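# Untie bag handles and take out three fruit

## Task

Undo the knot in the plastic bag's handles, then lift exactly three pieces of fruit out so they rest on the open table, with every other piece still inside the bag.

## Robot and tools

Robot: two arms, left_arm and right_arm, each ending in a two-finger gripper. Per the calibration, the left base sits near (+0.008, +0.305, +0.009) m and the right near (-0.007, -0.301, +0.011) m. Two fixed cameras (cam_high, cam_low) hang from a beam behind the arms; each arm also carries a wrist camera (cam_left_wrist, cam_right_wrist). All images are 896x504.

Frame: the scene frame has its origin at table height, centred between the arm bases, a little behind the near table edge. +x points out over the table, +y toward the left_arm side, +z up. Image left/right does not match arm names. Reported end_effector_position (metres) and end_effector_quat_wxyz use this frame and may be off by a few centimetres, more when reaching far. A gripper's fingers point along its own +z and close along its own y; the reported point lies between the pads, roughly 1 cm behind the tips.

The 14-number row: every motion argument is one flat row of 14 numbers covering both arms, even if only one moves: dx, dy, dz, rx, ry, rz, opening for left_arm, then the same seven for right_arm. All values lie in [-1, 1]. The six pose numbers are offsets, not poses: they are measured along scene axes from that arm's Hand target as it stood when the call began, with rotation about the Hand target's position. Scale: 1.0 = 0.6 m for dx, dy, dz and 180 degrees for the rotation vector (rx, ry, rz). A translation longer than 1.0 may be shortened. Sending the same offset twice moves twice. Six zeros re-request the current Hand target. Opening is absolute, not an offset: +1 fully open (0.093 m), -1 closed. A 0 in the opening slot is a real command (half open), so repeat an arm's present opening to leave it alone.

execute_actions: actions is a list of actions; each action is a list of up to 15 rows, each row one 1/30 s control step. A short action repeats its last row for the remaining steps. Every row in an action counts from the action's starting Hand target, not from the previous row. cameras: list of names, ["all"], or []; images appear only if requested or if actions is empty. An empty actions list returns the state and all images.

move: target is one 14-number row or a list of up to 15 rows; every row is an offset from the same starting Hand targets. speed: m/s, 0.002 to 2.9, default 0.25, one value or one per target (rotation limit is twice that in rad/s). blend: corner rounding in m, one value or per target; 0 stops at each target. opening_speed: rate of opening change per second on the -1..+1 scale, at least 0.2. grip_force: per-pad limit in N, 10 to 50, one value or one per arm; lower values close slowly. In this task the force is capped at roughly 25 to 37 N anyway. blocking=false returns after about 0.5 s while motion continues. Paths are straight, finish together, and last 10 s at most. They do not avoid obstacles or the other arm. Fast moves lag, stray and hit harder. Route around an arm's own base rather than close past it. The result adds a move: line whose ending is done, off_target, moving, held or fault, plus limits (paced = pose clipped, held = steps withheld). An arm not named in the ending is done, within 10 mm and 2 degrees.

wait: seconds 0 to 10; arms keep their last command and a running move continues. stop: brakes a running move. zoom_image: camera (one of the four names) and region [x0, y0, x1, y1] in pixels, at most 504 by 504, from the newest images. finished_scene: scene = this scene's number; it ends the scene for good, so call it only when the goal holds without the robot.

Results: Hand target is the last commanded pose after clipping, and the next offsets count from it. The gripper often rests short of it; if so, send the missing distance again. Orientation commands are clipped to within 40 degrees of the measured orientation per step. grip_measured runs +1 open to -1 closed. The pads meet near -0.94, and each millimetre of object width adds about 0.0208. To hold a firm object, command about 0.24 below its width reading; soft or round fruit may need lower. Avoid sudden large closing jumps, which squeeze hard briefly. Release with a value well above the width reading. Joint positions end with the finger gap in metres. Joint torques are noisy and offset. A velocities line reading within noise means that arm is still. MOTOR HOT appears at 75 °C; at 90 °C the arm folds and stays idle; at 100 °C it collapses. Reduce heating by not holding loads, overreaching or pushing at unreachable poses for long.

Avoid: dropping fruit or releasing it while it moves; anything leaving the table; fast impacts; hard presses on the bar, plate or rail behind the table (up to about 3 cm above the table top, with no warning); and any collision between the arms or grippers. Never close one gripper on the other's fingers. A blocked arm keeps pushing until you command it back past its current position. Check pose and tilt after each move, since friction and sag can leave grippers low, short or rotated.

Each tool is called by a JSON object that holds its "name" and its "arguments", one argument or row to a line.

## Session

{"name": "execute_actions", "arguments": {
  "actions": []
}}

Scene clock: 0.00 s.
left_arm: end_effector_position=(+0.3860, +0.2623, +0.1078) grip_measured=+1.000 end_effector_quat_wxyz=(+0.585, +0.099, +0.801, -0.074) | right_arm: end_effector_position=(+0.3768, -0.3295, +0.0958) grip_measured=+1.000 end_effector_quat_wxyz=(+0.568, +0.052, +0.817, -0.089)
Joint positions: left_arm=[0.01 1.525 0.331 0.87 0.231 0.063 0.093] | right_arm=[-0.009 1.525 0.338 0.851 0.189 0.024 0.093]
Joint velocities: within noise
Joint torques (N m): no reading
Heat: left arm: 49 °C; right arm: 56 °C.
Hand target: left_arm +0.3861, +0.2627, +0.1068; +0.582, +0.099, +0.804, -0.074 | right_arm +0.3786, -0.3309, +0.1007; +0.573, +0.054, +0.813, -0.090
Tool commands: left_gripper/opening=+1.0 right_gripper/opening=+1.0

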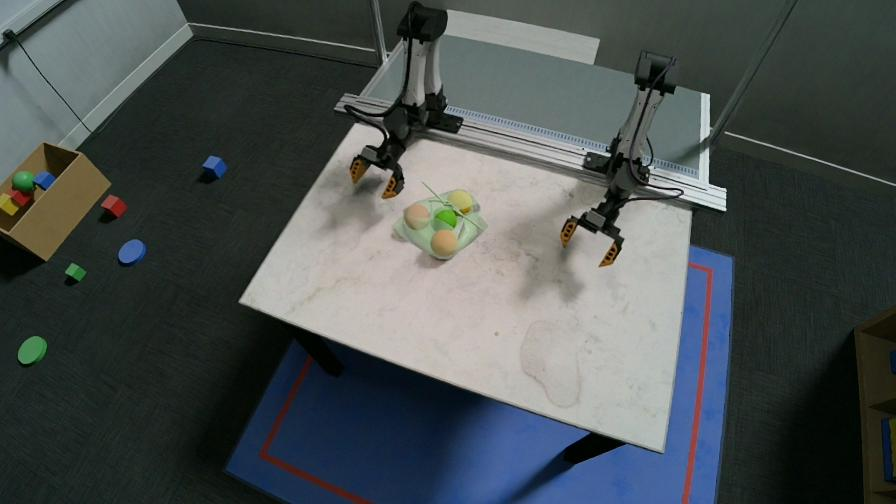

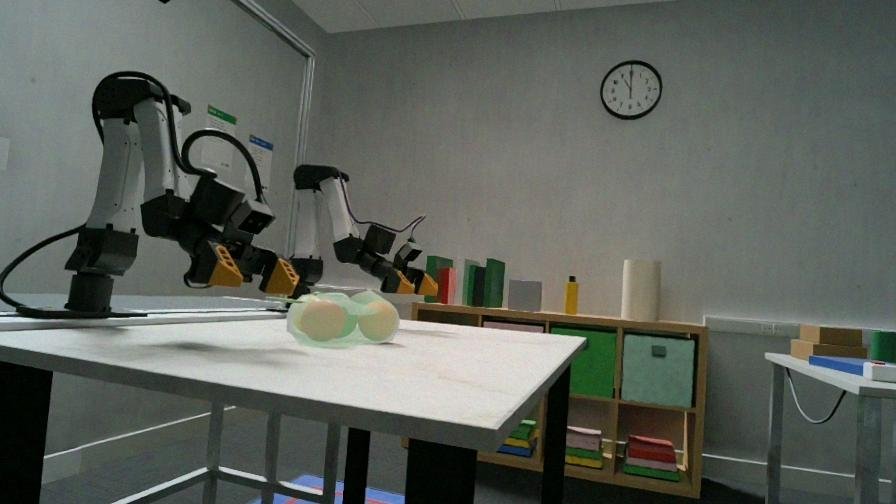

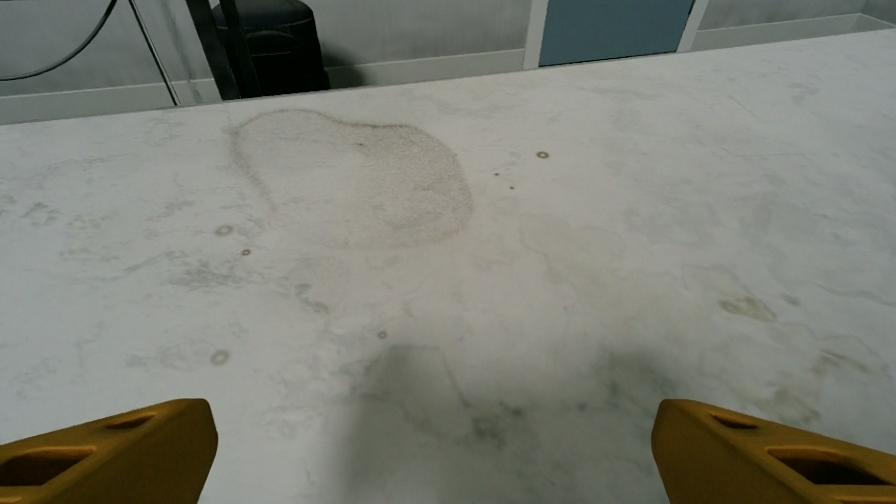

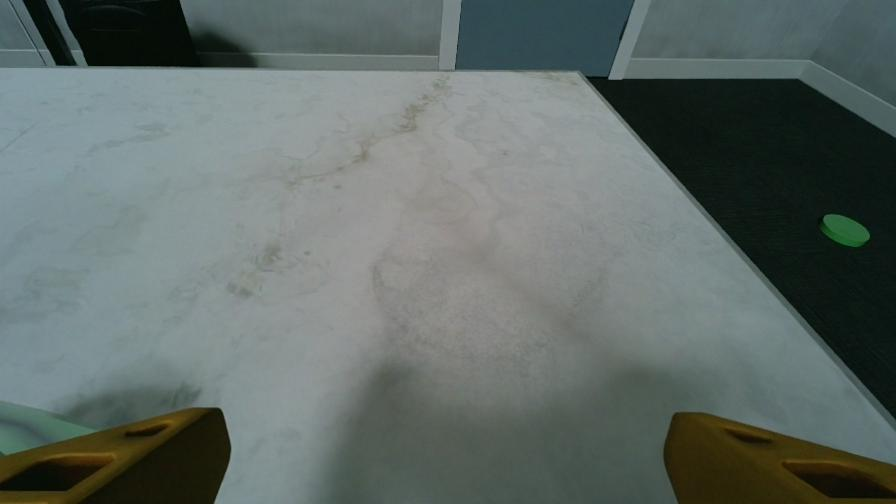

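{"name": "zoom_image", "arguments": {
  "camera": "cam_high",
  "region": [370, 160, 510, 280]
}}

{"name": "zoom_image", "arguments": {
  "camera": "cam_low",
  "region": [250, 260, 440, 370]
}}

Scaled by 3.600 from the camera's 896x504 image, which has a finer 1280x720 frame.

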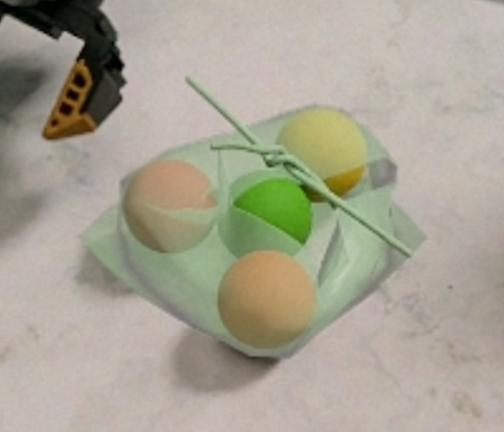

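Scaled by 2.653 from the camera's 896x504 image, which has a finer 1280x720 frame.

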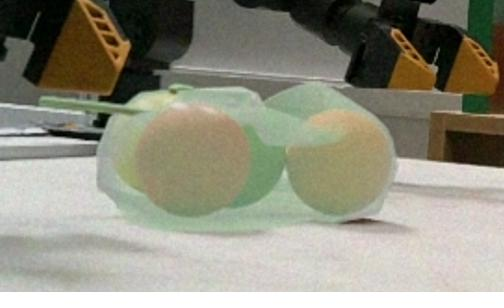

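{"name": "move", "arguments": {
  "target": [0,0,0,0,0,0,1, 0.036,0.385,0.299,0.0612,0.3895,0.0367,1],
  "speed": 0.3,
  "cameras": ["cam_right_wrist","cam_high"]
}}

Scene clock: 40.00 s.
left_arm: end_effector_position=(+0.3860, +0.2623, +0.1078) grip_measured=+1.000 end_effector_quat_wxyz=(+0.585, +0.099, +0.801, -0.074) | right_arm: end_effector_position=(+0.3999, -0.1002, +0.2790) grip_measured=+1.000 end_effector_quat_wxyz=(+0.183, -0.007, +0.980, +0.079)
Joint positions: left_arm=[0.01 1.525 0.331 0.87 0.231 0.063 0.093] | right_arm=[0.427 2.048 2.485 -1.564 -0.017 0.432 0.093]
Joint torques (N m): left_arm=[0.34 -4.74 5.91 2.32 0.04 -0.03] | right_arm=[-0.5 -8.65 10.24 1.33 -0.06 0.1]
Heat: left arm: 56 °C; right arm: 59 °C.
Hand target: left_arm +0.3861, +0.2627, +0.1068; +0.582, +0.099, +0.804, -0.074 | right_arm +0.4003, -0.0999, +0.2800; +0.000, +0.000, +1.000, +0.000
Off the commanded pose: left_arm 0.001 m, 0 deg | right_arm 0.001 m, 23 deg.
joint sent to its limit (right arm) — joint 4 (wrist pitch), lower limit. The joint targets are off in orientation, not in position.
move: off_target (right_arm)
camera_calibration:
cam_right_wrist: T_world_to_cam=[[0.0505015, -0.987606, -0.148605, -0.0777637], [-0.997289, -0.0578409, 0.0454855, 0.420166], [-0.0535172, 0.145905, -0.98785, 0.397514], [0, 0, 0, 1]] pos_world=[0.444228, -0.110497, 0.362017]
Images, in order (width x height): cam_high 896x504, cam_right_wrist 896x504.

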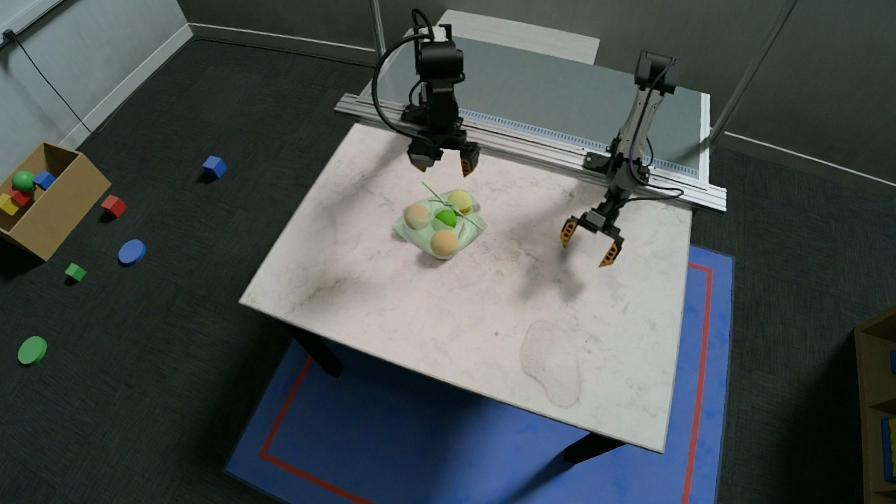

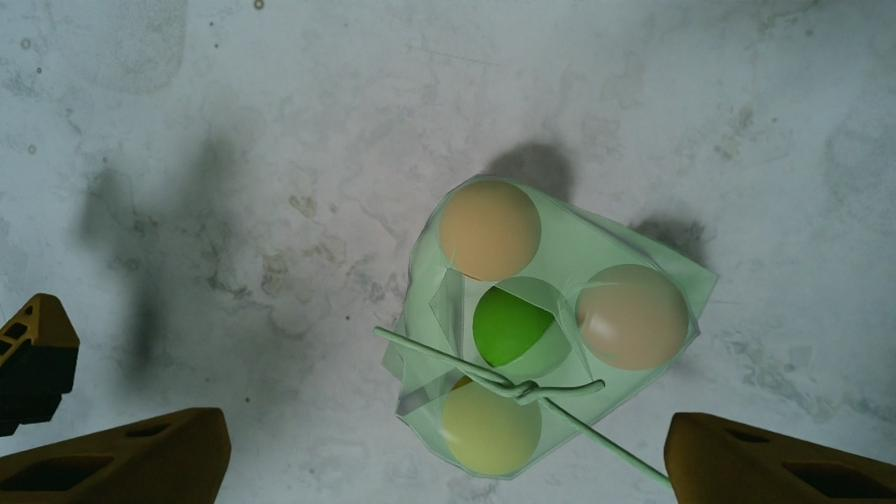

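{"name": "zoom_image", "arguments": {
  "camera": "cam_right_wrist",
  "region": [360, 300, 680, 490]
}}

{"name": "zoom_image", "arguments": {
  "camera": "cam_right_wrist",
  "region": [460, 350, 620, 430]
}}

{"name": "zoom_image", "arguments": {
  "camera": "cam_right_wrist",
  "region": [360, 160, 740, 400]
}}

Scaled by 1.575 from the camera's 896x504 image, which has a finer 1280x720 frame.

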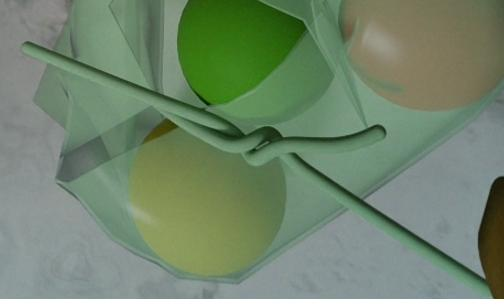

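Scaled by 3.150 from the camera's 896x504 image, which has a finer 1280x720 frame.

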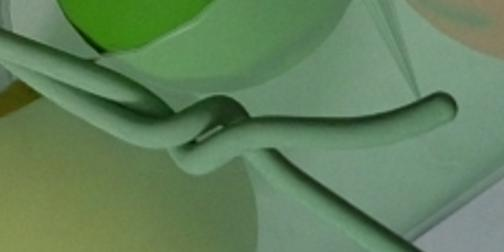

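Scaled by 1.326 from the camera's 896x504 image, which has a finer 1280x720 frame.

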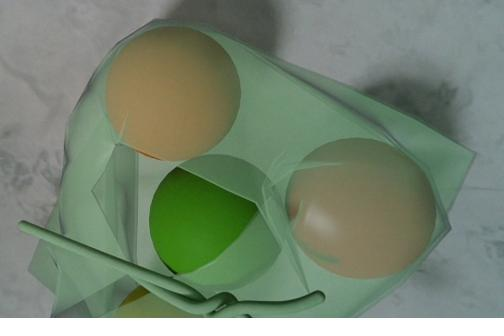

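{"name": "move", "arguments": {
  "target": [-0.227,-0.388,0.105,0.0339,0.0572,-0.1702,1, -0.08,-0.38,-0.03,0,-0.2222,0,1],
  "speed": 0.3,
  "cameras": ["cam_left_wrist"]
}}

{"name": "zoom_image", "arguments": {
  "camera": "cam_left_wrist",
  "region": [300, 100, 700, 400]
}}

Scene clock: 108.43 s.
left_arm: end_effector_position=(+0.2478, +0.0310, +0.1679) grip_measured=+1.000 end_effector_quat_wxyz=(+0.467, +0.335, +0.795, -0.195) | right_arm: end_effector_position=(+0.3546, -0.3274, +0.2584) grip_measured=+1.000 end_effector_quat_wxyz=(+0.331, +0.003, +0.943, -0.001)
Joint positions: left_arm=[-0.858 1.154 0.601 0.041 -0.067 -0.048 0.093] | right_arm=[-0.178 1.343 1.385 -0.922 -0.139 -0.098 0.093]
Joint torques (N m): left_arm=[0.01 -2.77 9.4 2.17 -0.1 -0.07] | right_arm=[-0.77 -7.23 7.58 2.2 -0.12 -0.1]
Heat: left arm: 57 °C; right arm: 60 °C.
Hand target: left_arm +0.2499, +0.0299, +0.1699; +0.463, +0.331, +0.800, -0.191 | right_arm +0.3523, -0.3279, +0.2621; +0.342, +0.000, +0.940, +0.000
Off the commanded pose: left_arm 0.003 m, 1 deg | right_arm 0.004 m, 1 deg.
move: done
camera_calibration:
cam_left_wrist: T_world_to_cam=[[-0.72009, -0.693866, -0.00448423, 0.199864], [-0.558083, 0.582992, -0.590478, 0.259067], [0.412327, -0.422695, -0.807042, 0.135453], [0, 0, 0, 1]] pos_world=[0.23265, 0.0449004, 0.263186]
Images, in order (width x height): cam_left_wrist 896x504.

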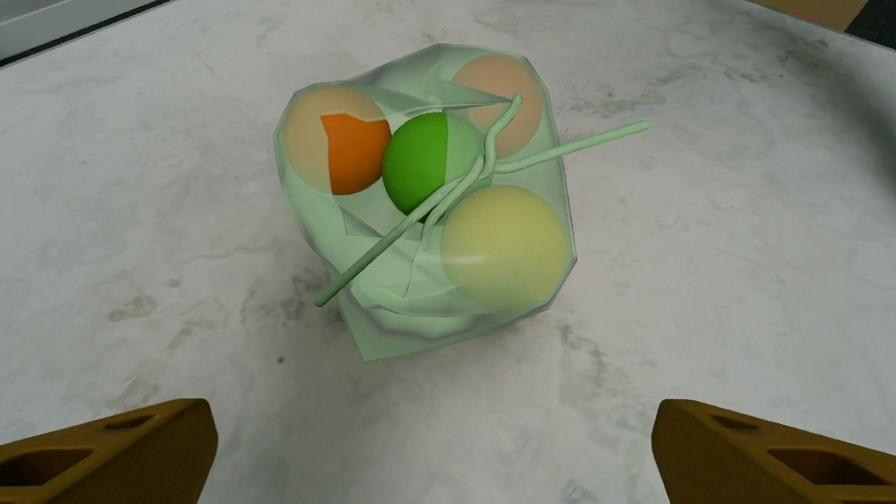

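Scaled by 1.260 from the camera's 896x504 image, which has a finer 1280x720 frame.

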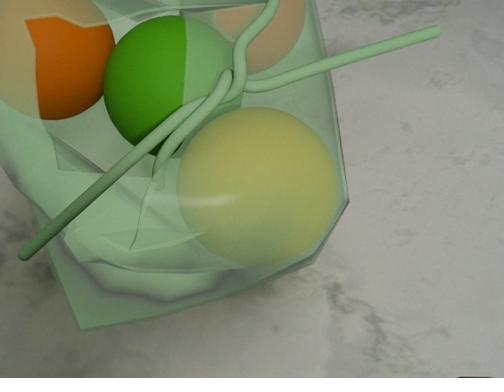

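{"name": "zoom_image", "arguments": {
  "camera": "cam_left_wrist",
  "region": [400, 80, 560, 240]
}}

{"name": "zoom_image", "arguments": {
  "camera": "cam_left_wrist",
  "region": [260, 30, 600, 370]
}}

Scaled by 3.150 from the camera's 896x504 image, which has a finer 1280x720 frame.

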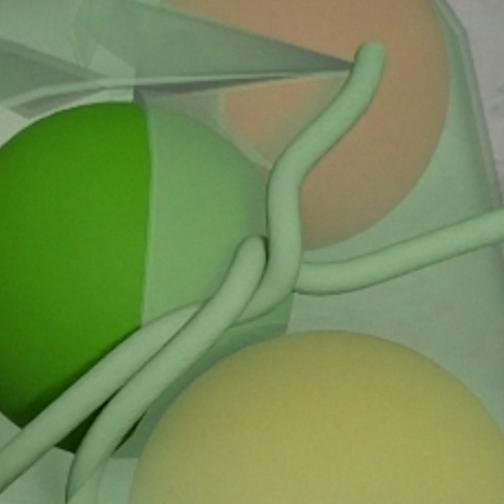

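Scaled by 1.482 from the camera's 896x504 image, which has a finer 1280x720 frame.

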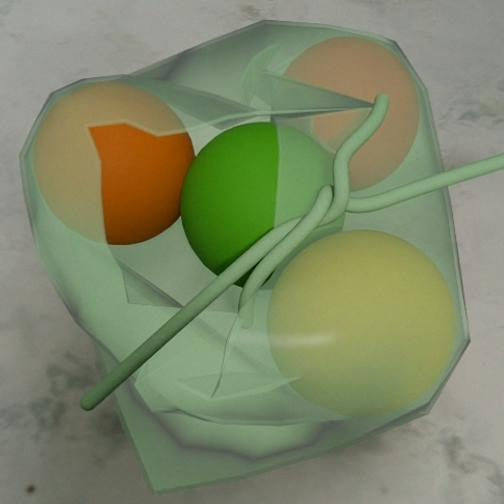

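{"name": "move", "arguments": {
  "target": [0,0,0,0,0,0,1, 0.0195,0.3032,-0.1035,0.09,0.1499,-0.3362,1],
  "speed": 0.3,
  "cameras": ["cam_right_wrist","cam_left_wrist"]
}}

{"name": "zoom_image", "arguments": {
  "camera": "cam_right_wrist",
  "region": [300, 150, 700, 400]
}}

Scene clock: 223.60 s.
left_arm: end_effector_position=(+0.2477, +0.0310, +0.1678) grip_measured=+1.000 end_effector_quat_wxyz=(+0.466, +0.335, +0.795, -0.195) | right_arm: end_effector_position=(+0.3639, -0.1480, +0.1974) grip_measured=+1.000 end_effector_quat_wxyz=(+0.098, +0.507, +0.856, -0.020)
Joint positions: left_arm=[-0.858 1.154 0.601 0.041 -0.067 -0.049 0.093] | right_arm=[0.436 1.987 2.095 -1.56 0.159 1.509 0.093]
Joint torques (N m): left_arm=[-0.02 -2.77 9.43 2.09 -0.13 -0.14] | right_arm=[-0.23 -8.61 10.95 0.44 0.07 0.06]
Heat: left arm: 55 °C; right arm: 58 °C.
Hand target: left_arm +0.2498, +0.0298, +0.1699; +0.463, +0.331, +0.800, -0.191 | right_arm +0.3639, -0.1460, +0.1999; +0.074, +0.513, +0.854, -0.046
Off the commanded pose: left_arm 0.003 m, 1 deg | right_arm 0.003 m, 4 deg.
joint sent to its limit (right arm) — joint 4 (wrist pitch), lower limit. The joint targets are off in orientation, not in position.
move: off_target (right_arm)
camera_calibration:
cam_left_wrist: T_world_to_cam=[[-0.719949, -0.694014, -0.00415756, 0.199752], [-0.558484, 0.58289, -0.590199, 0.259033], [0.41203, -0.422591, -0.807247, 0.135491], [0, 0, 0, 1]] pos_world=[0.232651, 0.0449001, 0.263086]
cam_right_wrist: T_world_to_cam=[[-0.867167, -0.493946, -0.063546, 0.254824], [-0.494574, 0.839155, 0.226306, 0.299279], [-0.058458, 0.227673, -0.971981, 0.332708], [0, 0, 0, 1]] pos_world=[0.38844, -0.201021, 0.271851]
Images, in order (width x height): cam_left_wrist 896x504, cam_right_wrist 896x504.

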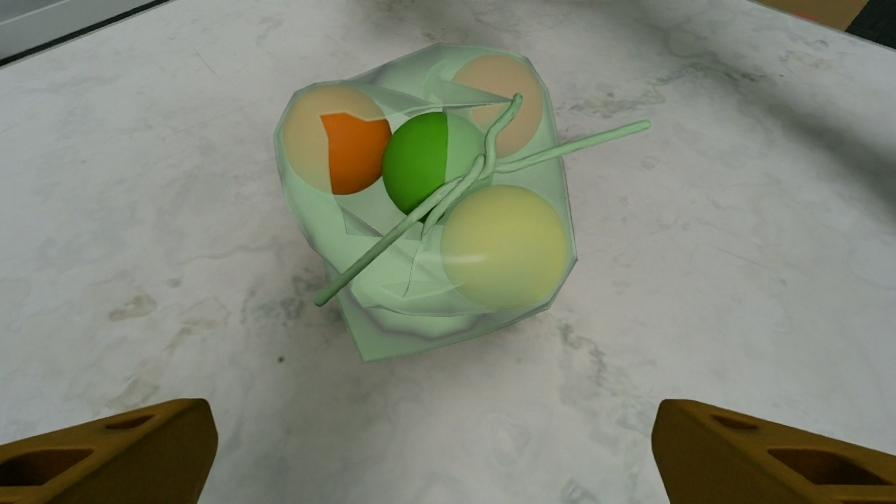

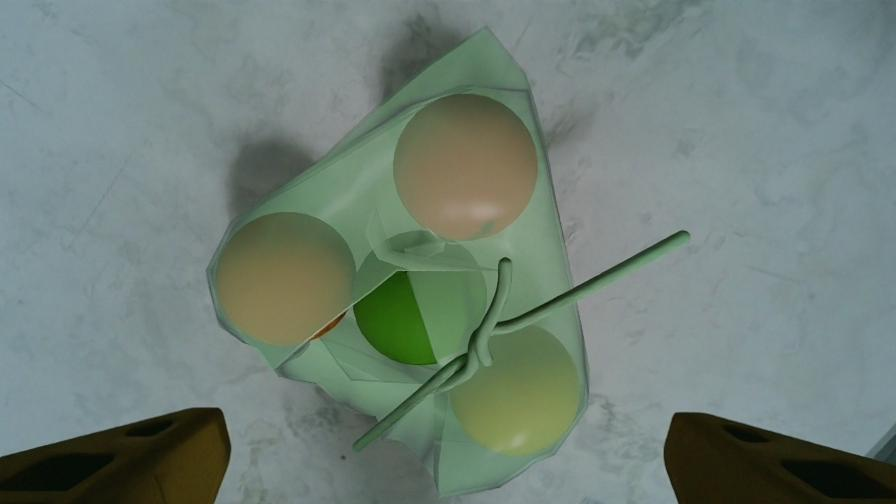

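Scaled by 1.260 from the camera's 896x504 image, which has a finer 1280x720 frame.

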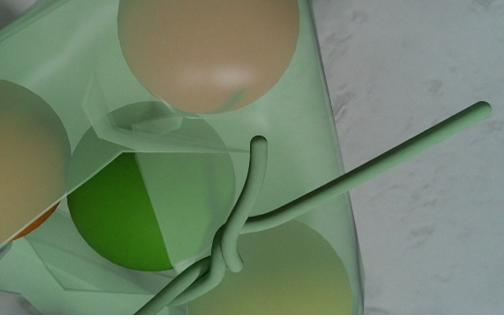

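{"name": "zoom_image", "arguments": {
  "camera": "cam_right_wrist",
  "region": [410, 250, 550, 400]
}}

Scaled by 3.360 from the camera's 896x504 image, which has a finer 1280x720 frame.

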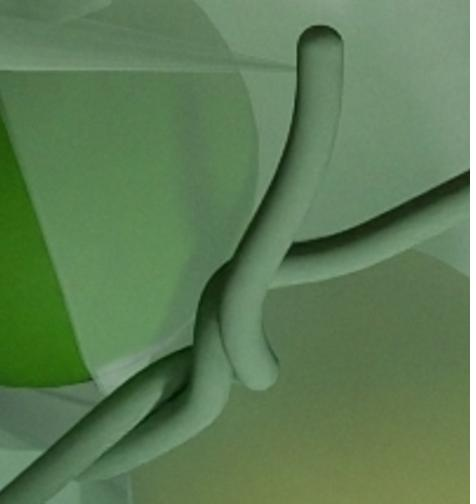

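{"name": "move", "arguments": {
  "target": [0,0,0,0,0,0,1, -0.0198,-0.015,-0.1165,0,0,0,-0.3],
  "speed": 0.2,
  "cameras": ["cam_right_wrist"]
}}

{"name": "zoom_image", "arguments": {
  "camera": "cam_right_wrist",
  "region": [330, 250, 630, 504]
}}

Scene clock: 264.23 s.
left_arm: end_effector_position=(+0.2477, +0.0310, +0.1678) grip_measured=+1.000 end_effector_quat_wxyz=(+0.466, +0.335, +0.795, -0.195) | right_arm: end_effector_position=(+0.3539, -0.1543, +0.1214) grip_measured=-0.299 end_effector_quat_wxyz=(+0.070, +0.507, +0.857, -0.059)
Joint positions: left_arm=[-0.858 1.154 0.601 0.041 -0.067 -0.049 0.093] | right_arm=[0.436 1.987 1.792 -1.355 0.155 1.515 0.031]
Joint torques (N m): left_arm=[-0.02 -2.84 9.4 2.09 -0.12 -0.12] | right_arm=[-0.43 -13.35 6.54 0.54 0.11 0.09]
Heat: left arm: 54 °C; right arm: 64 °C.
Hand target: left_arm +0.2498, +0.0298, +0.1699; +0.463, +0.331, +0.800, -0.191 | right_arm +0.3521, -0.1550, +0.1300; +0.075, +0.513, +0.854, -0.046
Off the commanded pose: left_arm 0.003 m, 1 deg | right_arm 0.009 m, 2 deg.
move: done
camera_calibration:
cam_right_wrist: T_world_to_cam=[[-0.872968, -0.4867, 0.0324084, 0.229711], [-0.466378, 0.852288, 0.236848, 0.307672], [-0.142895, 0.191646, -0.971006, 0.283928], [0, 0, 0, 1]] pos_world=[0.384593, -0.204838, 0.19538]
Images, in order (width x height): cam_right_wrist 896x504.

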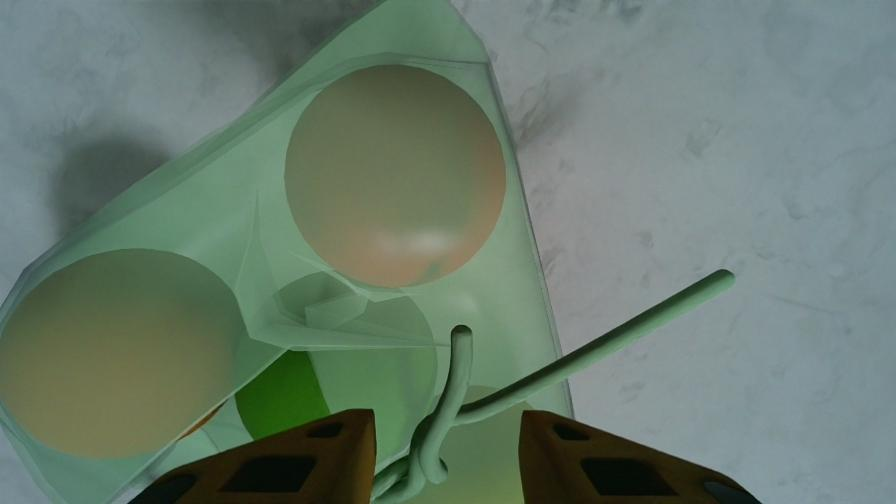

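Scaled by 1.680 from the camera's 896x504 image, which has a finer 1280x720 frame.

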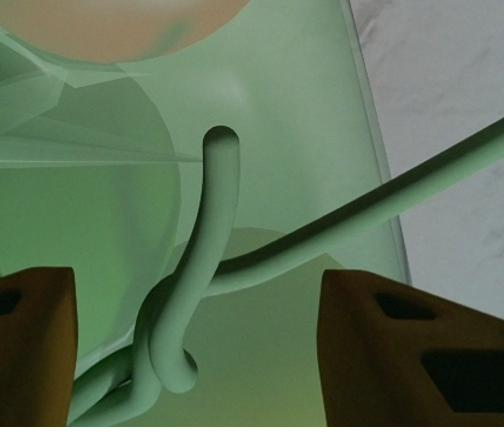

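{"name": "move", "arguments": {
  "target": [0,0,0,0,0,0,1, -0.0018,-0.01,-0.0533,0,0,0,-0.35],
  "speed": 0.1,
  "cameras": ["cam_right_wrist","cam_left_wrist"]
}}

{"name": "zoom_image", "arguments": {
  "camera": "cam_right_wrist",
  "region": [330, 250, 630, 504]
}}

{"name": "zoom_image", "arguments": {
  "camera": "cam_left_wrist",
  "region": [380, 20, 660, 260]
}}

Scene clock: 289.73 s.
left_arm: end_effector_position=(+0.2477, +0.0310, +0.1678) grip_measured=+1.000 end_effector_quat_wxyz=(+0.466, +0.335, +0.795, -0.195) | right_arm: end_effector_position=(+0.3511, -0.1583, +0.0867) grip_measured=-0.349 end_effector_quat_wxyz=(+0.068, +0.509, +0.856, -0.062)
Joint positions: left_arm=[-0.858 1.154 0.601 0.041 -0.067 -0.049 0.093] | right_arm=[0.433 1.985 1.651 -1.221 0.154 1.515 0.028]
Joint torques (N m): left_arm=[0.02 -2.77 9.4 2.1 -0.13 -0.13] | right_arm=[-0.92 -13.98 6.46 0.53 0.1 -0.03]
Heat: left arm: 54 °C; right arm: 60 °C.
Hand target: left_arm +0.2498, +0.0298, +0.1699; +0.463, +0.331, +0.800, -0.191 | right_arm +0.3510, -0.1608, +0.0980; +0.074, +0.513, +0.854, -0.045
Off the commanded pose: left_arm 0.003 m, 1 deg | right_arm 0.012 m, 2 deg.
move: off_target (right_arm)
camera_calibration:
cam_left_wrist: T_world_to_cam=[[-0.719949, -0.694014, -0.00415756, 0.199752], [-0.558484, 0.58289, -0.590199, 0.259033], [0.41203, -0.422591, -0.807247, 0.135491], [0, 0, 0, 1]] pos_world=[0.232651, 0.0449001, 0.263086]
cam_right_wrist: T_world_to_cam=[[-0.874722, -0.483139, 0.0379183, 0.227197], [-0.461761, 0.854648, 0.237387, 0.316643], [-0.147098, 0.190138, -0.970675, 0.251849], [0, 0, 0, 1]] pos_world=[0.381994, -0.208736, 0.160682]
Images, in order (width x height): cam_left_wrist 896x504, cam_right_wrist 896x504.

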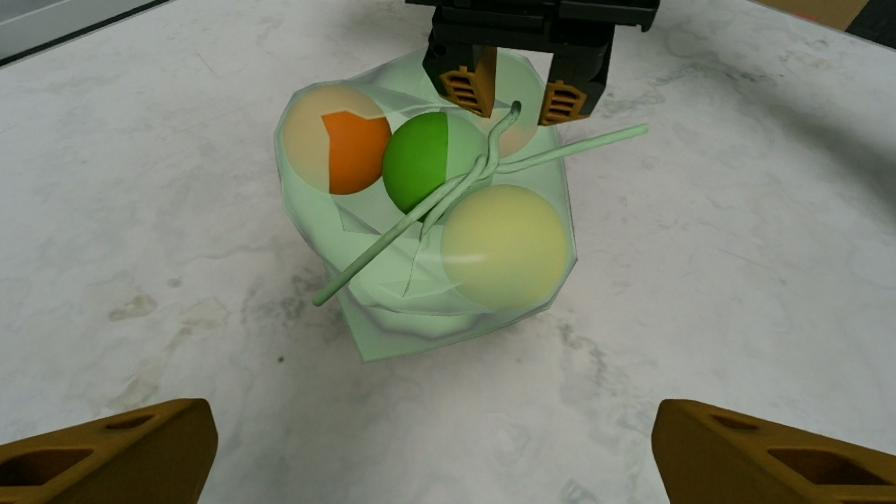

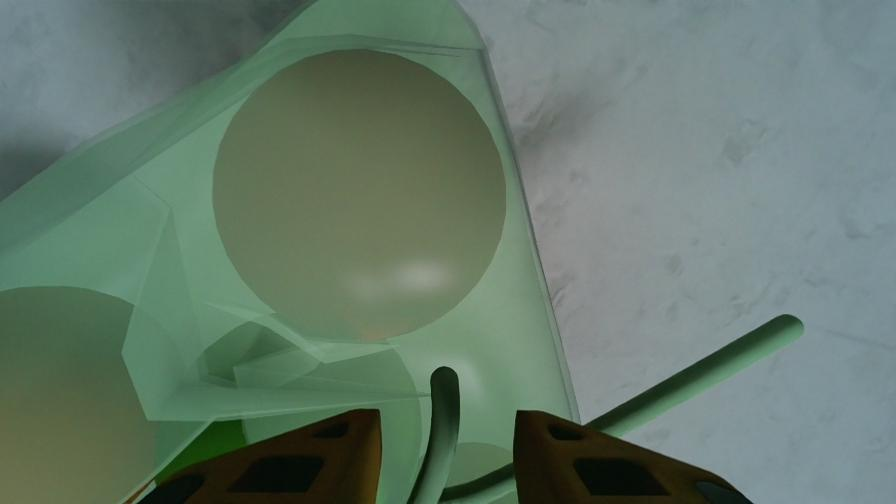

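Scaled by 1.680 from the camera's 896x504 image, which has a finer 1280x720 frame.

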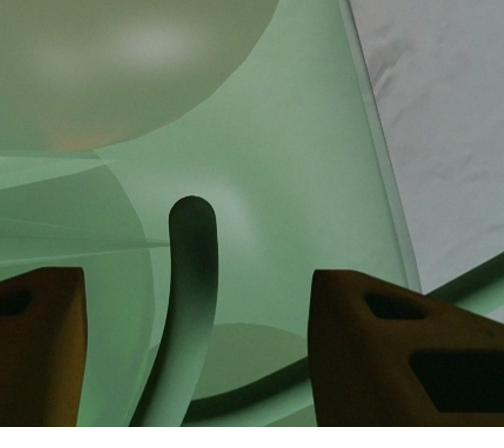

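Scaled by 1.800 from the camera's 896x504 image, which has a finer 1280x720 frame.

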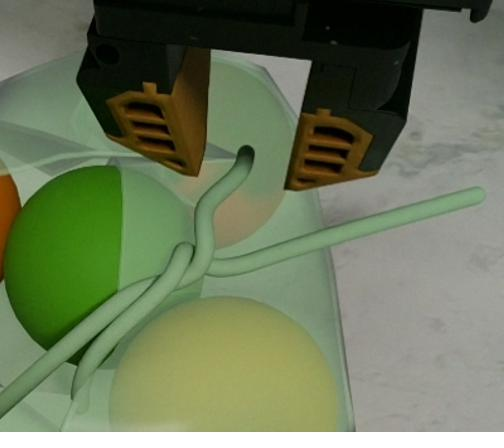

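{"name": "move", "arguments": {
  "target": [0,0,0,0,0,0,1, 0.007,-0.0133,0,0,0,0,-0.35],
  "speed": 0.1,
  "cameras": ["cam_right_wrist","cam_left_wrist"]
}}

{"name": "zoom_image", "arguments": {
  "camera": "cam_left_wrist",
  "region": [380, 20, 660, 260]
}}

Scene clock: 302.53 s.
left_arm: end_effector_position=(+0.2477, +0.0310, +0.1678) grip_measured=+1.000 end_effector_quat_wxyz=(+0.466, +0.335, +0.795, -0.195) | right_arm: end_effector_position=(+0.3553, -0.1669, +0.0870) grip_measured=-0.349 end_effector_quat_wxyz=(+0.068, +0.511, +0.854, -0.062)
Joint positions: left_arm=[-0.858 1.154 0.601 0.041 -0.067 -0.049 0.093] | right_arm=[0.407 1.985 1.651 -1.217 0.154 1.496 0.028]
Joint torques (N m): left_arm=[-0.01 -2.76 9.39 2.11 -0.14 -0.12] | right_arm=[-0.91 -13.96 6.52 0.58 0.12 -0.11]
Heat: left arm: 54 °C; right arm: 59 °C.
Hand target: left_arm +0.2498, +0.0298, +0.1699; +0.463, +0.331, +0.800, -0.191 | right_arm +0.3551, -0.1689, +0.0980; +0.074, +0.513, +0.854, -0.045
Off the commanded pose: left_arm 0.003 m, 1 deg | right_arm 0.011 m, 2 deg.
move: off_target (right_arm)
camera_calibration:
cam_left_wrist: T_world_to_cam=[[-0.719949, -0.694014, -0.00415756, 0.199752], [-0.558484, 0.58289, -0.590199, 0.259033], [0.41203, -0.422591, -0.807247, 0.135491], [0, 0, 0, 1]] pos_world=[0.232651, 0.0449001, 0.263086]
cam_right_wrist: T_world_to_cam=[[-0.877757, -0.477682, 0.0369208, 0.228785], [-0.456667, 0.857466, 0.237081, 0.324543], [-0.144908, 0.191239, -0.970788, 0.253784], [0, 0, 0, 1]] pos_world=[0.385802, -0.217531, 0.160981]
Images, in order (width x height): cam_left_wrist 896x504, cam_right_wrist 896x504.

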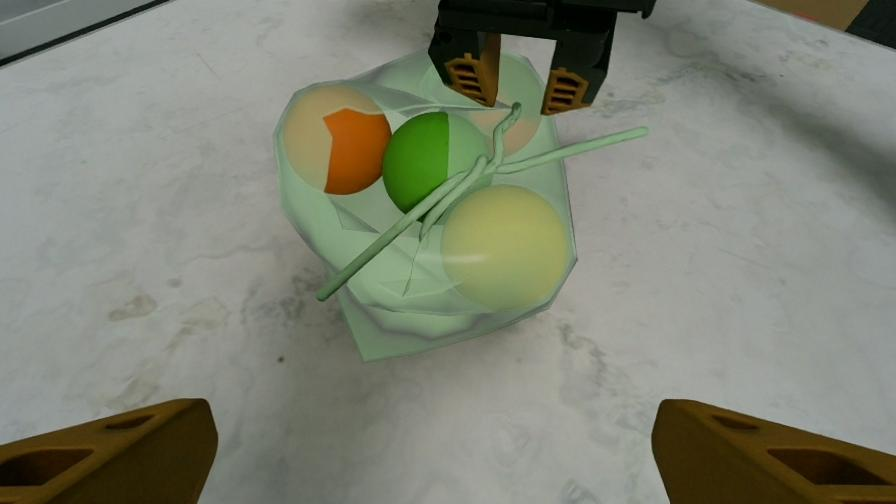

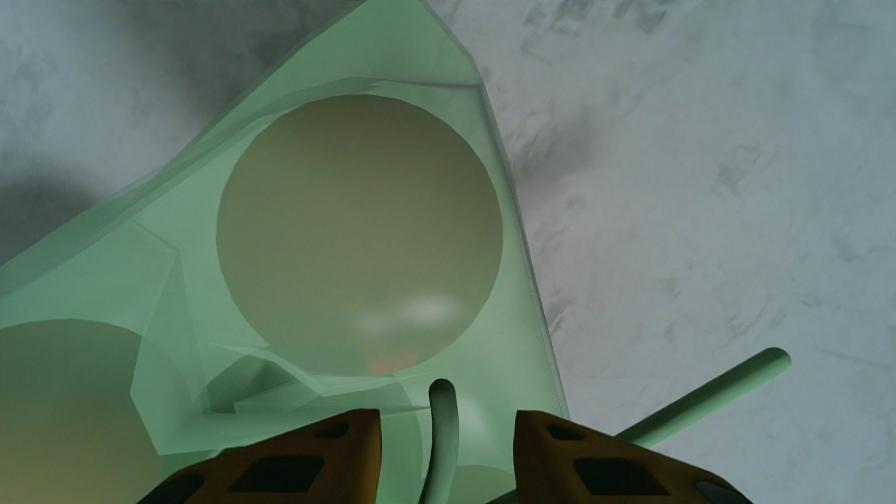

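Scaled by 1.800 from the camera's 896x504 image, which has a finer 1280x720 frame.

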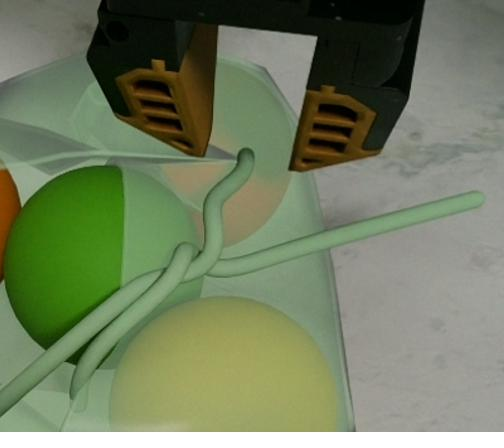

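{"name": "move", "arguments": {
  "target": [
    [0,0,0,0,0,0,1, 0,0,-0.0067,0,0,0,-0.35],
    [0,0,0,0,0,0,1, 0,0,-0.0067,0,0,0,-0.98]
  ],
  "speed": 0.1,
  "opening_speed": 0.4,
  "cameras": ["cam_right_wrist","cam_left_wrist"]
}}

{"name": "zoom_image", "arguments": {
  "camera": "cam_left_wrist",
  "region": [380, 20, 660, 260]
}}

Scene clock: 333.17 s.
left_arm: end_effector_position=(+0.2477, +0.0310, +0.1678) grip_measured=+1.000 end_effector_quat_wxyz=(+0.466, +0.335, +0.795, -0.195) | right_arm: end_effector_position=(+0.3556, -0.1668, +0.0841) grip_measured=-0.974 end_effector_quat_wxyz=(+0.069, +0.511, +0.855, -0.060)
Joint positions: left_arm=[-0.858 1.154 0.601 0.041 -0.067 -0.049 0.093] | right_arm=[0.407 1.985 1.639 -1.202 0.154 1.495 0]
Joint torques (N m): left_arm=[0.01 -2.78 9.48 2.1 -0.13 -0.13] | right_arm=[-0.92 -13.59 6.48 0.57 0.08 -0.08]
Heat: left arm: 54 °C; right arm: 57 °C.
Hand target: left_arm +0.2498, +0.0298, +0.1699; +0.463, +0.331, +0.800, -0.191 | right_arm +0.3552, -0.1689, +0.0940; +0.074, +0.513, +0.854, -0.045
Off the commanded pose: left_arm 0.003 m, 1 deg | right_arm 0.010 m, 2 deg.
move: done
camera_calibration:
cam_left_wrist: T_world_to_cam=[[-0.719949, -0.694014, -0.00415756, 0.199752], [-0.558484, 0.58289, -0.590199, 0.259033], [0.41203, -0.422591, -0.807247, 0.135491], [0, 0, 0, 1]] pos_world=[0.232651, 0.0449001, 0.263086]
cam_right_wrist: T_world_to_cam=[[-0.877293, -0.478771, 0.0336896, 0.229164], [-0.458371, 0.856587, 0.236968, 0.325807], [-0.142312, 0.192448, -0.970933, 0.250281], [0, 0, 0, 1]] pos_world=[0.386002, -0.217531, 0.15808]
Images, in order (width x height): cam_left_wrist 896x504, cam_right_wrist 896x504.

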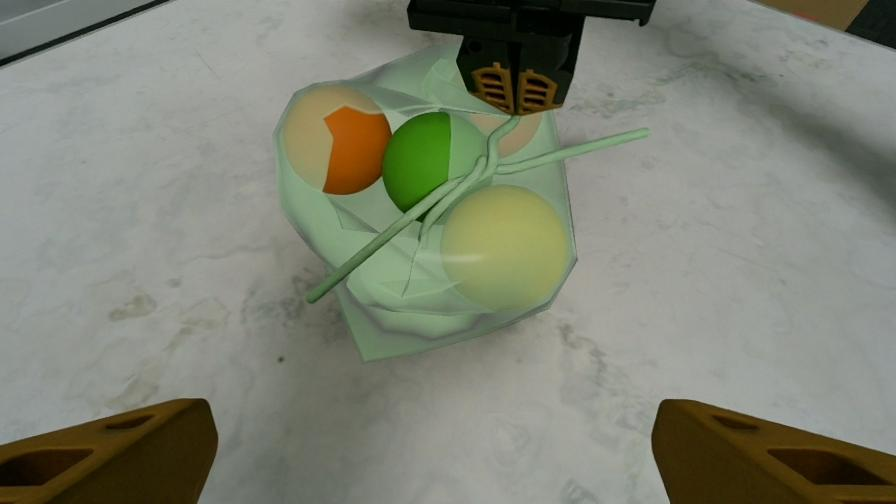

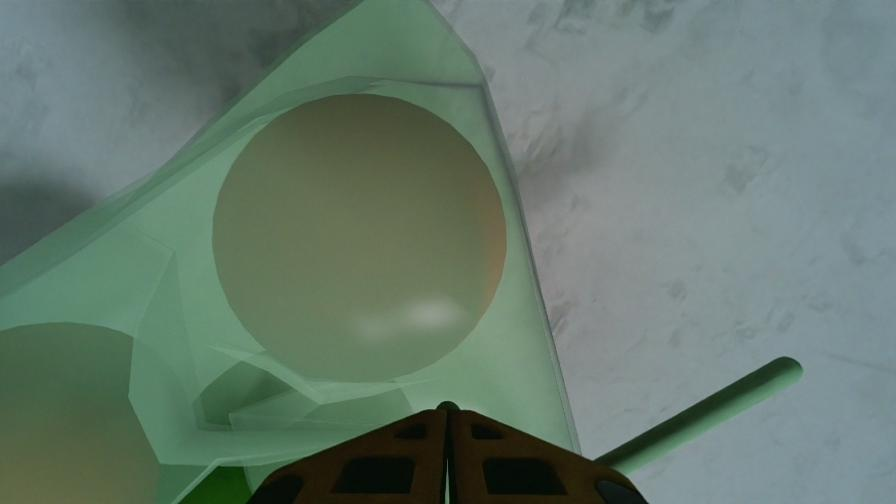

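Scaled by 1.800 from the camera's 896x504 image, which has a finer 1280x720 frame.

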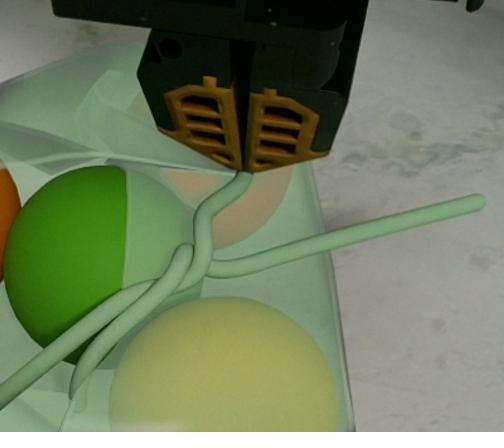

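{"name": "move", "arguments": {
  "target": [
    [0,0,0,0,0,0,1, 0,0,0.0,0,0,0,-0.5],
    [0,0,0,0,0,0,1, 0,0,-0.02,0,0,0,-0.5],
    [0,0,0,0,0,0,1, 0,0,-0.02,0,0,0,-0.98]
  ],
  "speed": 0.1,
  "opening_speed": 0.5,
  "cameras": ["cam_right_wrist","cam_left_wrist"]
}}

{"name": "zoom_image", "arguments": {
  "camera": "cam_left_wrist",
  "region": [380, 20, 660, 260]
}}

Scene clock: 350.83 s.
left_arm: end_effector_position=(+0.2477, +0.0310, +0.1678) grip_measured=+1.000 end_effector_quat_wxyz=(+0.466, +0.335, +0.795, -0.195) | right_arm: end_effector_position=(+0.3558, -0.1670, +0.0748) grip_measured=-0.974 end_effector_quat_wxyz=(+0.071, +0.511, +0.855, -0.057)
Joint positions: left_arm=[-0.858 1.154 0.601 0.041 -0.067 -0.049 0.093] | right_arm=[0.407 1.984 1.601 -1.157 0.154 1.495 0]
Joint torques (N m): left_arm=[0.06 -2.77 9.47 2.1 -0.15 -0.11] | right_arm=[-0.77 -13.04 6.48 0.58 0.11 -0.08]
Heat: left arm: 54 °C; right arm: 56 °C.
Hand target: left_arm +0.2498, +0.0298, +0.1699; +0.463, +0.331, +0.800, -0.191 | right_arm +0.3552, -0.1689, +0.0821; +0.074, +0.513, +0.854, -0.045
Off the commanded pose: left_arm 0.003 m, 1 deg | right_arm 0.007 m, 1 deg.
move: done
camera_calibration:
cam_left_wrist: T_world_to_cam=[[-0.719949, -0.694014, -0.00415756, 0.199752], [-0.558484, 0.58289, -0.590199, 0.259033], [0.41203, -0.422591, -0.807247, 0.135491], [0, 0, 0, 1]] pos_world=[0.232651, 0.0449001, 0.263086]
cam_right_wrist: T_world_to_cam=[[-0.877373, -0.479079, 0.0264616, 0.230065], [-0.46016, 0.855783, 0.236408, 0.328815], [-0.135903, 0.195241, -0.971294, 0.239475], [0, 0, 0, 1]] pos_world=[0.385706, -0.21793, 0.148778]
Images, in order (width x height): cam_left_wrist 896x504, cam_right_wrist 896x504.

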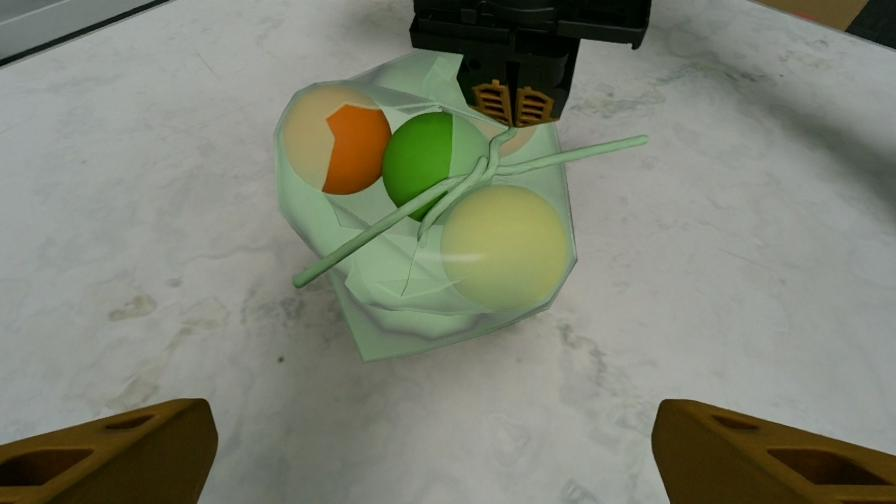

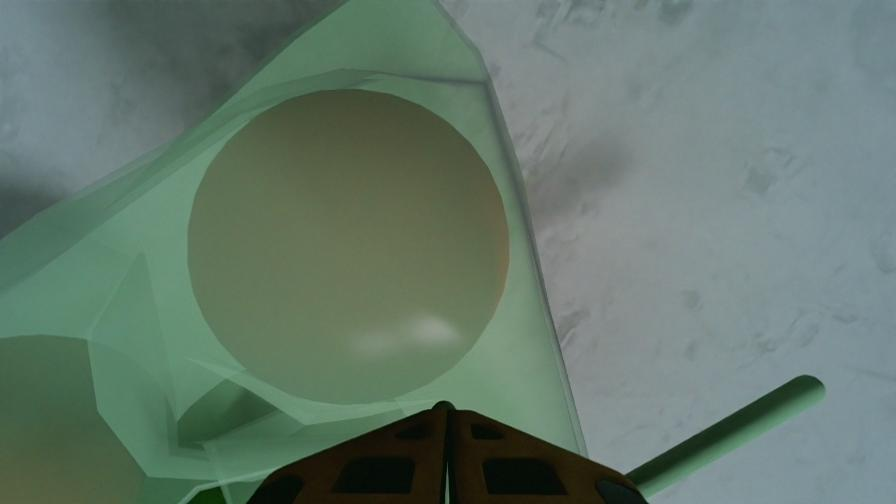

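Scaled by 1.800 from the camera's 896x504 image, which has a finer 1280x720 frame.

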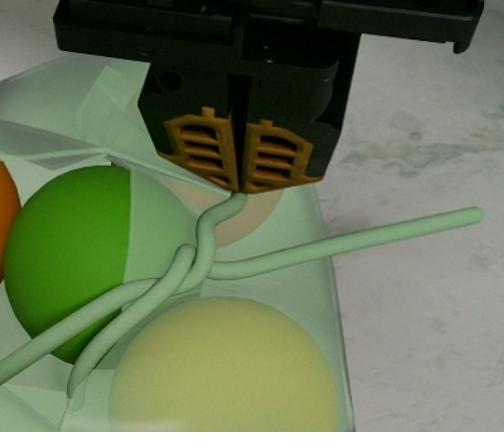

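{"name": "move", "arguments": {
  "target": [0,0,0,0,0,0,1, 0,0,0.05,0,0,0,-1],
  "speed": 0.08,
  "cameras": ["cam_right_wrist","cam_left_wrist"]
}}

{"name": "zoom_image", "arguments": {
  "camera": "cam_left_wrist",
  "region": [380, 20, 660, 260]
}}

Scene clock: 361.27 s.
left_arm: end_effector_position=(+0.2477, +0.0310, +0.1678) grip_measured=+1.000 end_effector_quat_wxyz=(+0.466, +0.335, +0.795, -0.195) | right_arm: end_effector_position=(+0.3524, -0.1680, +0.0922) grip_measured=-0.987 end_effector_quat_wxyz=(+0.067, +0.510, +0.855, -0.063)
Joint positions: left_arm=[-0.858 1.154 0.601 0.041 -0.067 -0.049 0.093] | right_arm=[0.407 1.973 1.654 -1.236 0.154 1.494 0]
Joint torques (N m): left_arm=[0.02 -2.78 9.47 2.08 -0.13 -0.12] | right_arm=[-1.01 -13.18 10.99 0.18 0.08 -0.06]
Heat: left arm: 54 °C; right arm: 56 °C.
Hand target: left_arm +0.2498, +0.0298, +0.1699; +0.463, +0.331, +0.800, -0.191 | right_arm +0.3552, -0.1690, +0.1120; +0.075, +0.513, +0.854, -0.046
Off the commanded pose: left_arm 0.003 m, 1 deg | right_arm 0.020 m, 2 deg.
move: off_target (right_arm)
camera_calibration:
cam_left_wrist: T_world_to_cam=[[-0.719949, -0.694014, -0.00415756, 0.199752], [-0.558484, 0.58289, -0.590199, 0.259033], [0.41203, -0.422591, -0.807247, 0.135491], [0, 0, 0, 1]] pos_world=[0.232651, 0.0449001, 0.263086]
cam_right_wrist: T_world_to_cam=[[-0.876788, -0.479192, 0.0402066, 0.224582], [-0.457468, 0.856956, 0.23738, 0.323126], [-0.148206, 0.189739, -0.970585, 0.25955], [0, 0, 0, 1]] pos_world=[0.383198, -0.218533, 0.166182]
Images, in order (width x height): cam_left_wrist 896x504, cam_right_wrist 896x504.

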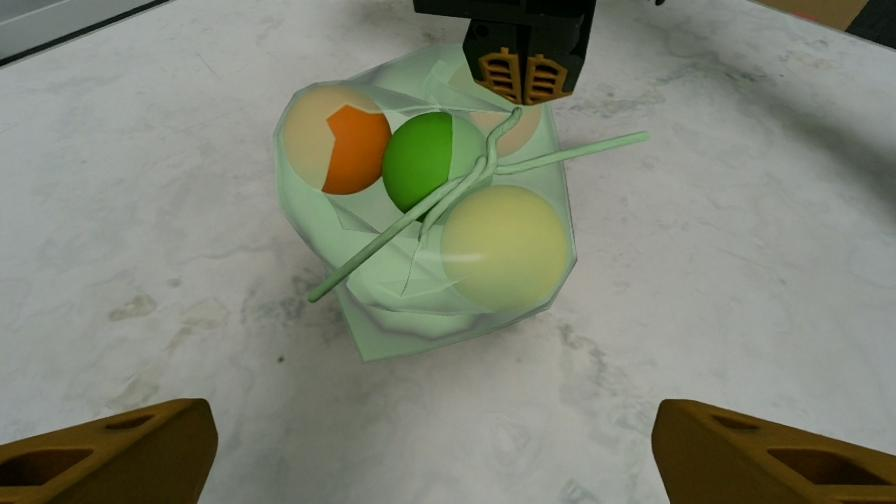

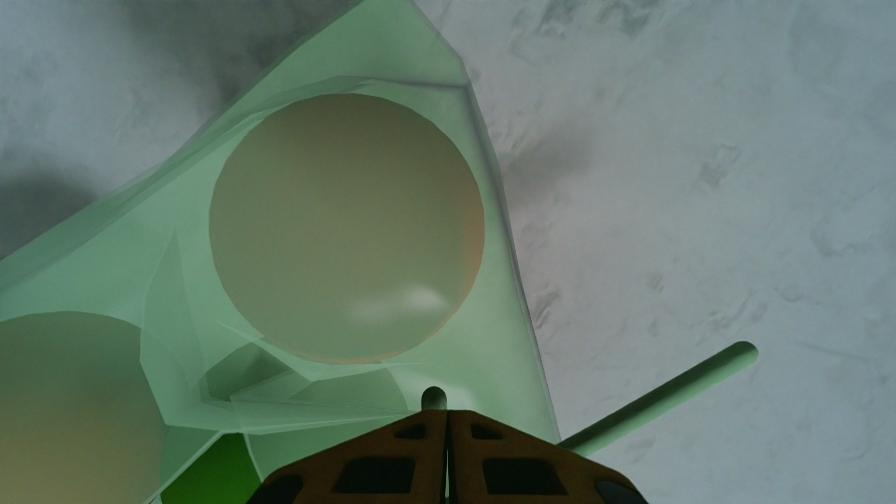

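Scaled by 1.800 from the camera's 896x504 image, which has a finer 1280x720 frame.

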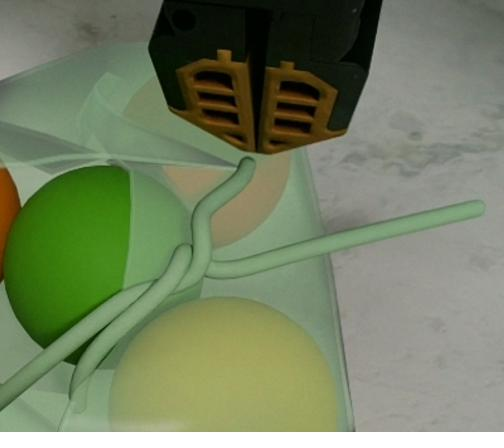

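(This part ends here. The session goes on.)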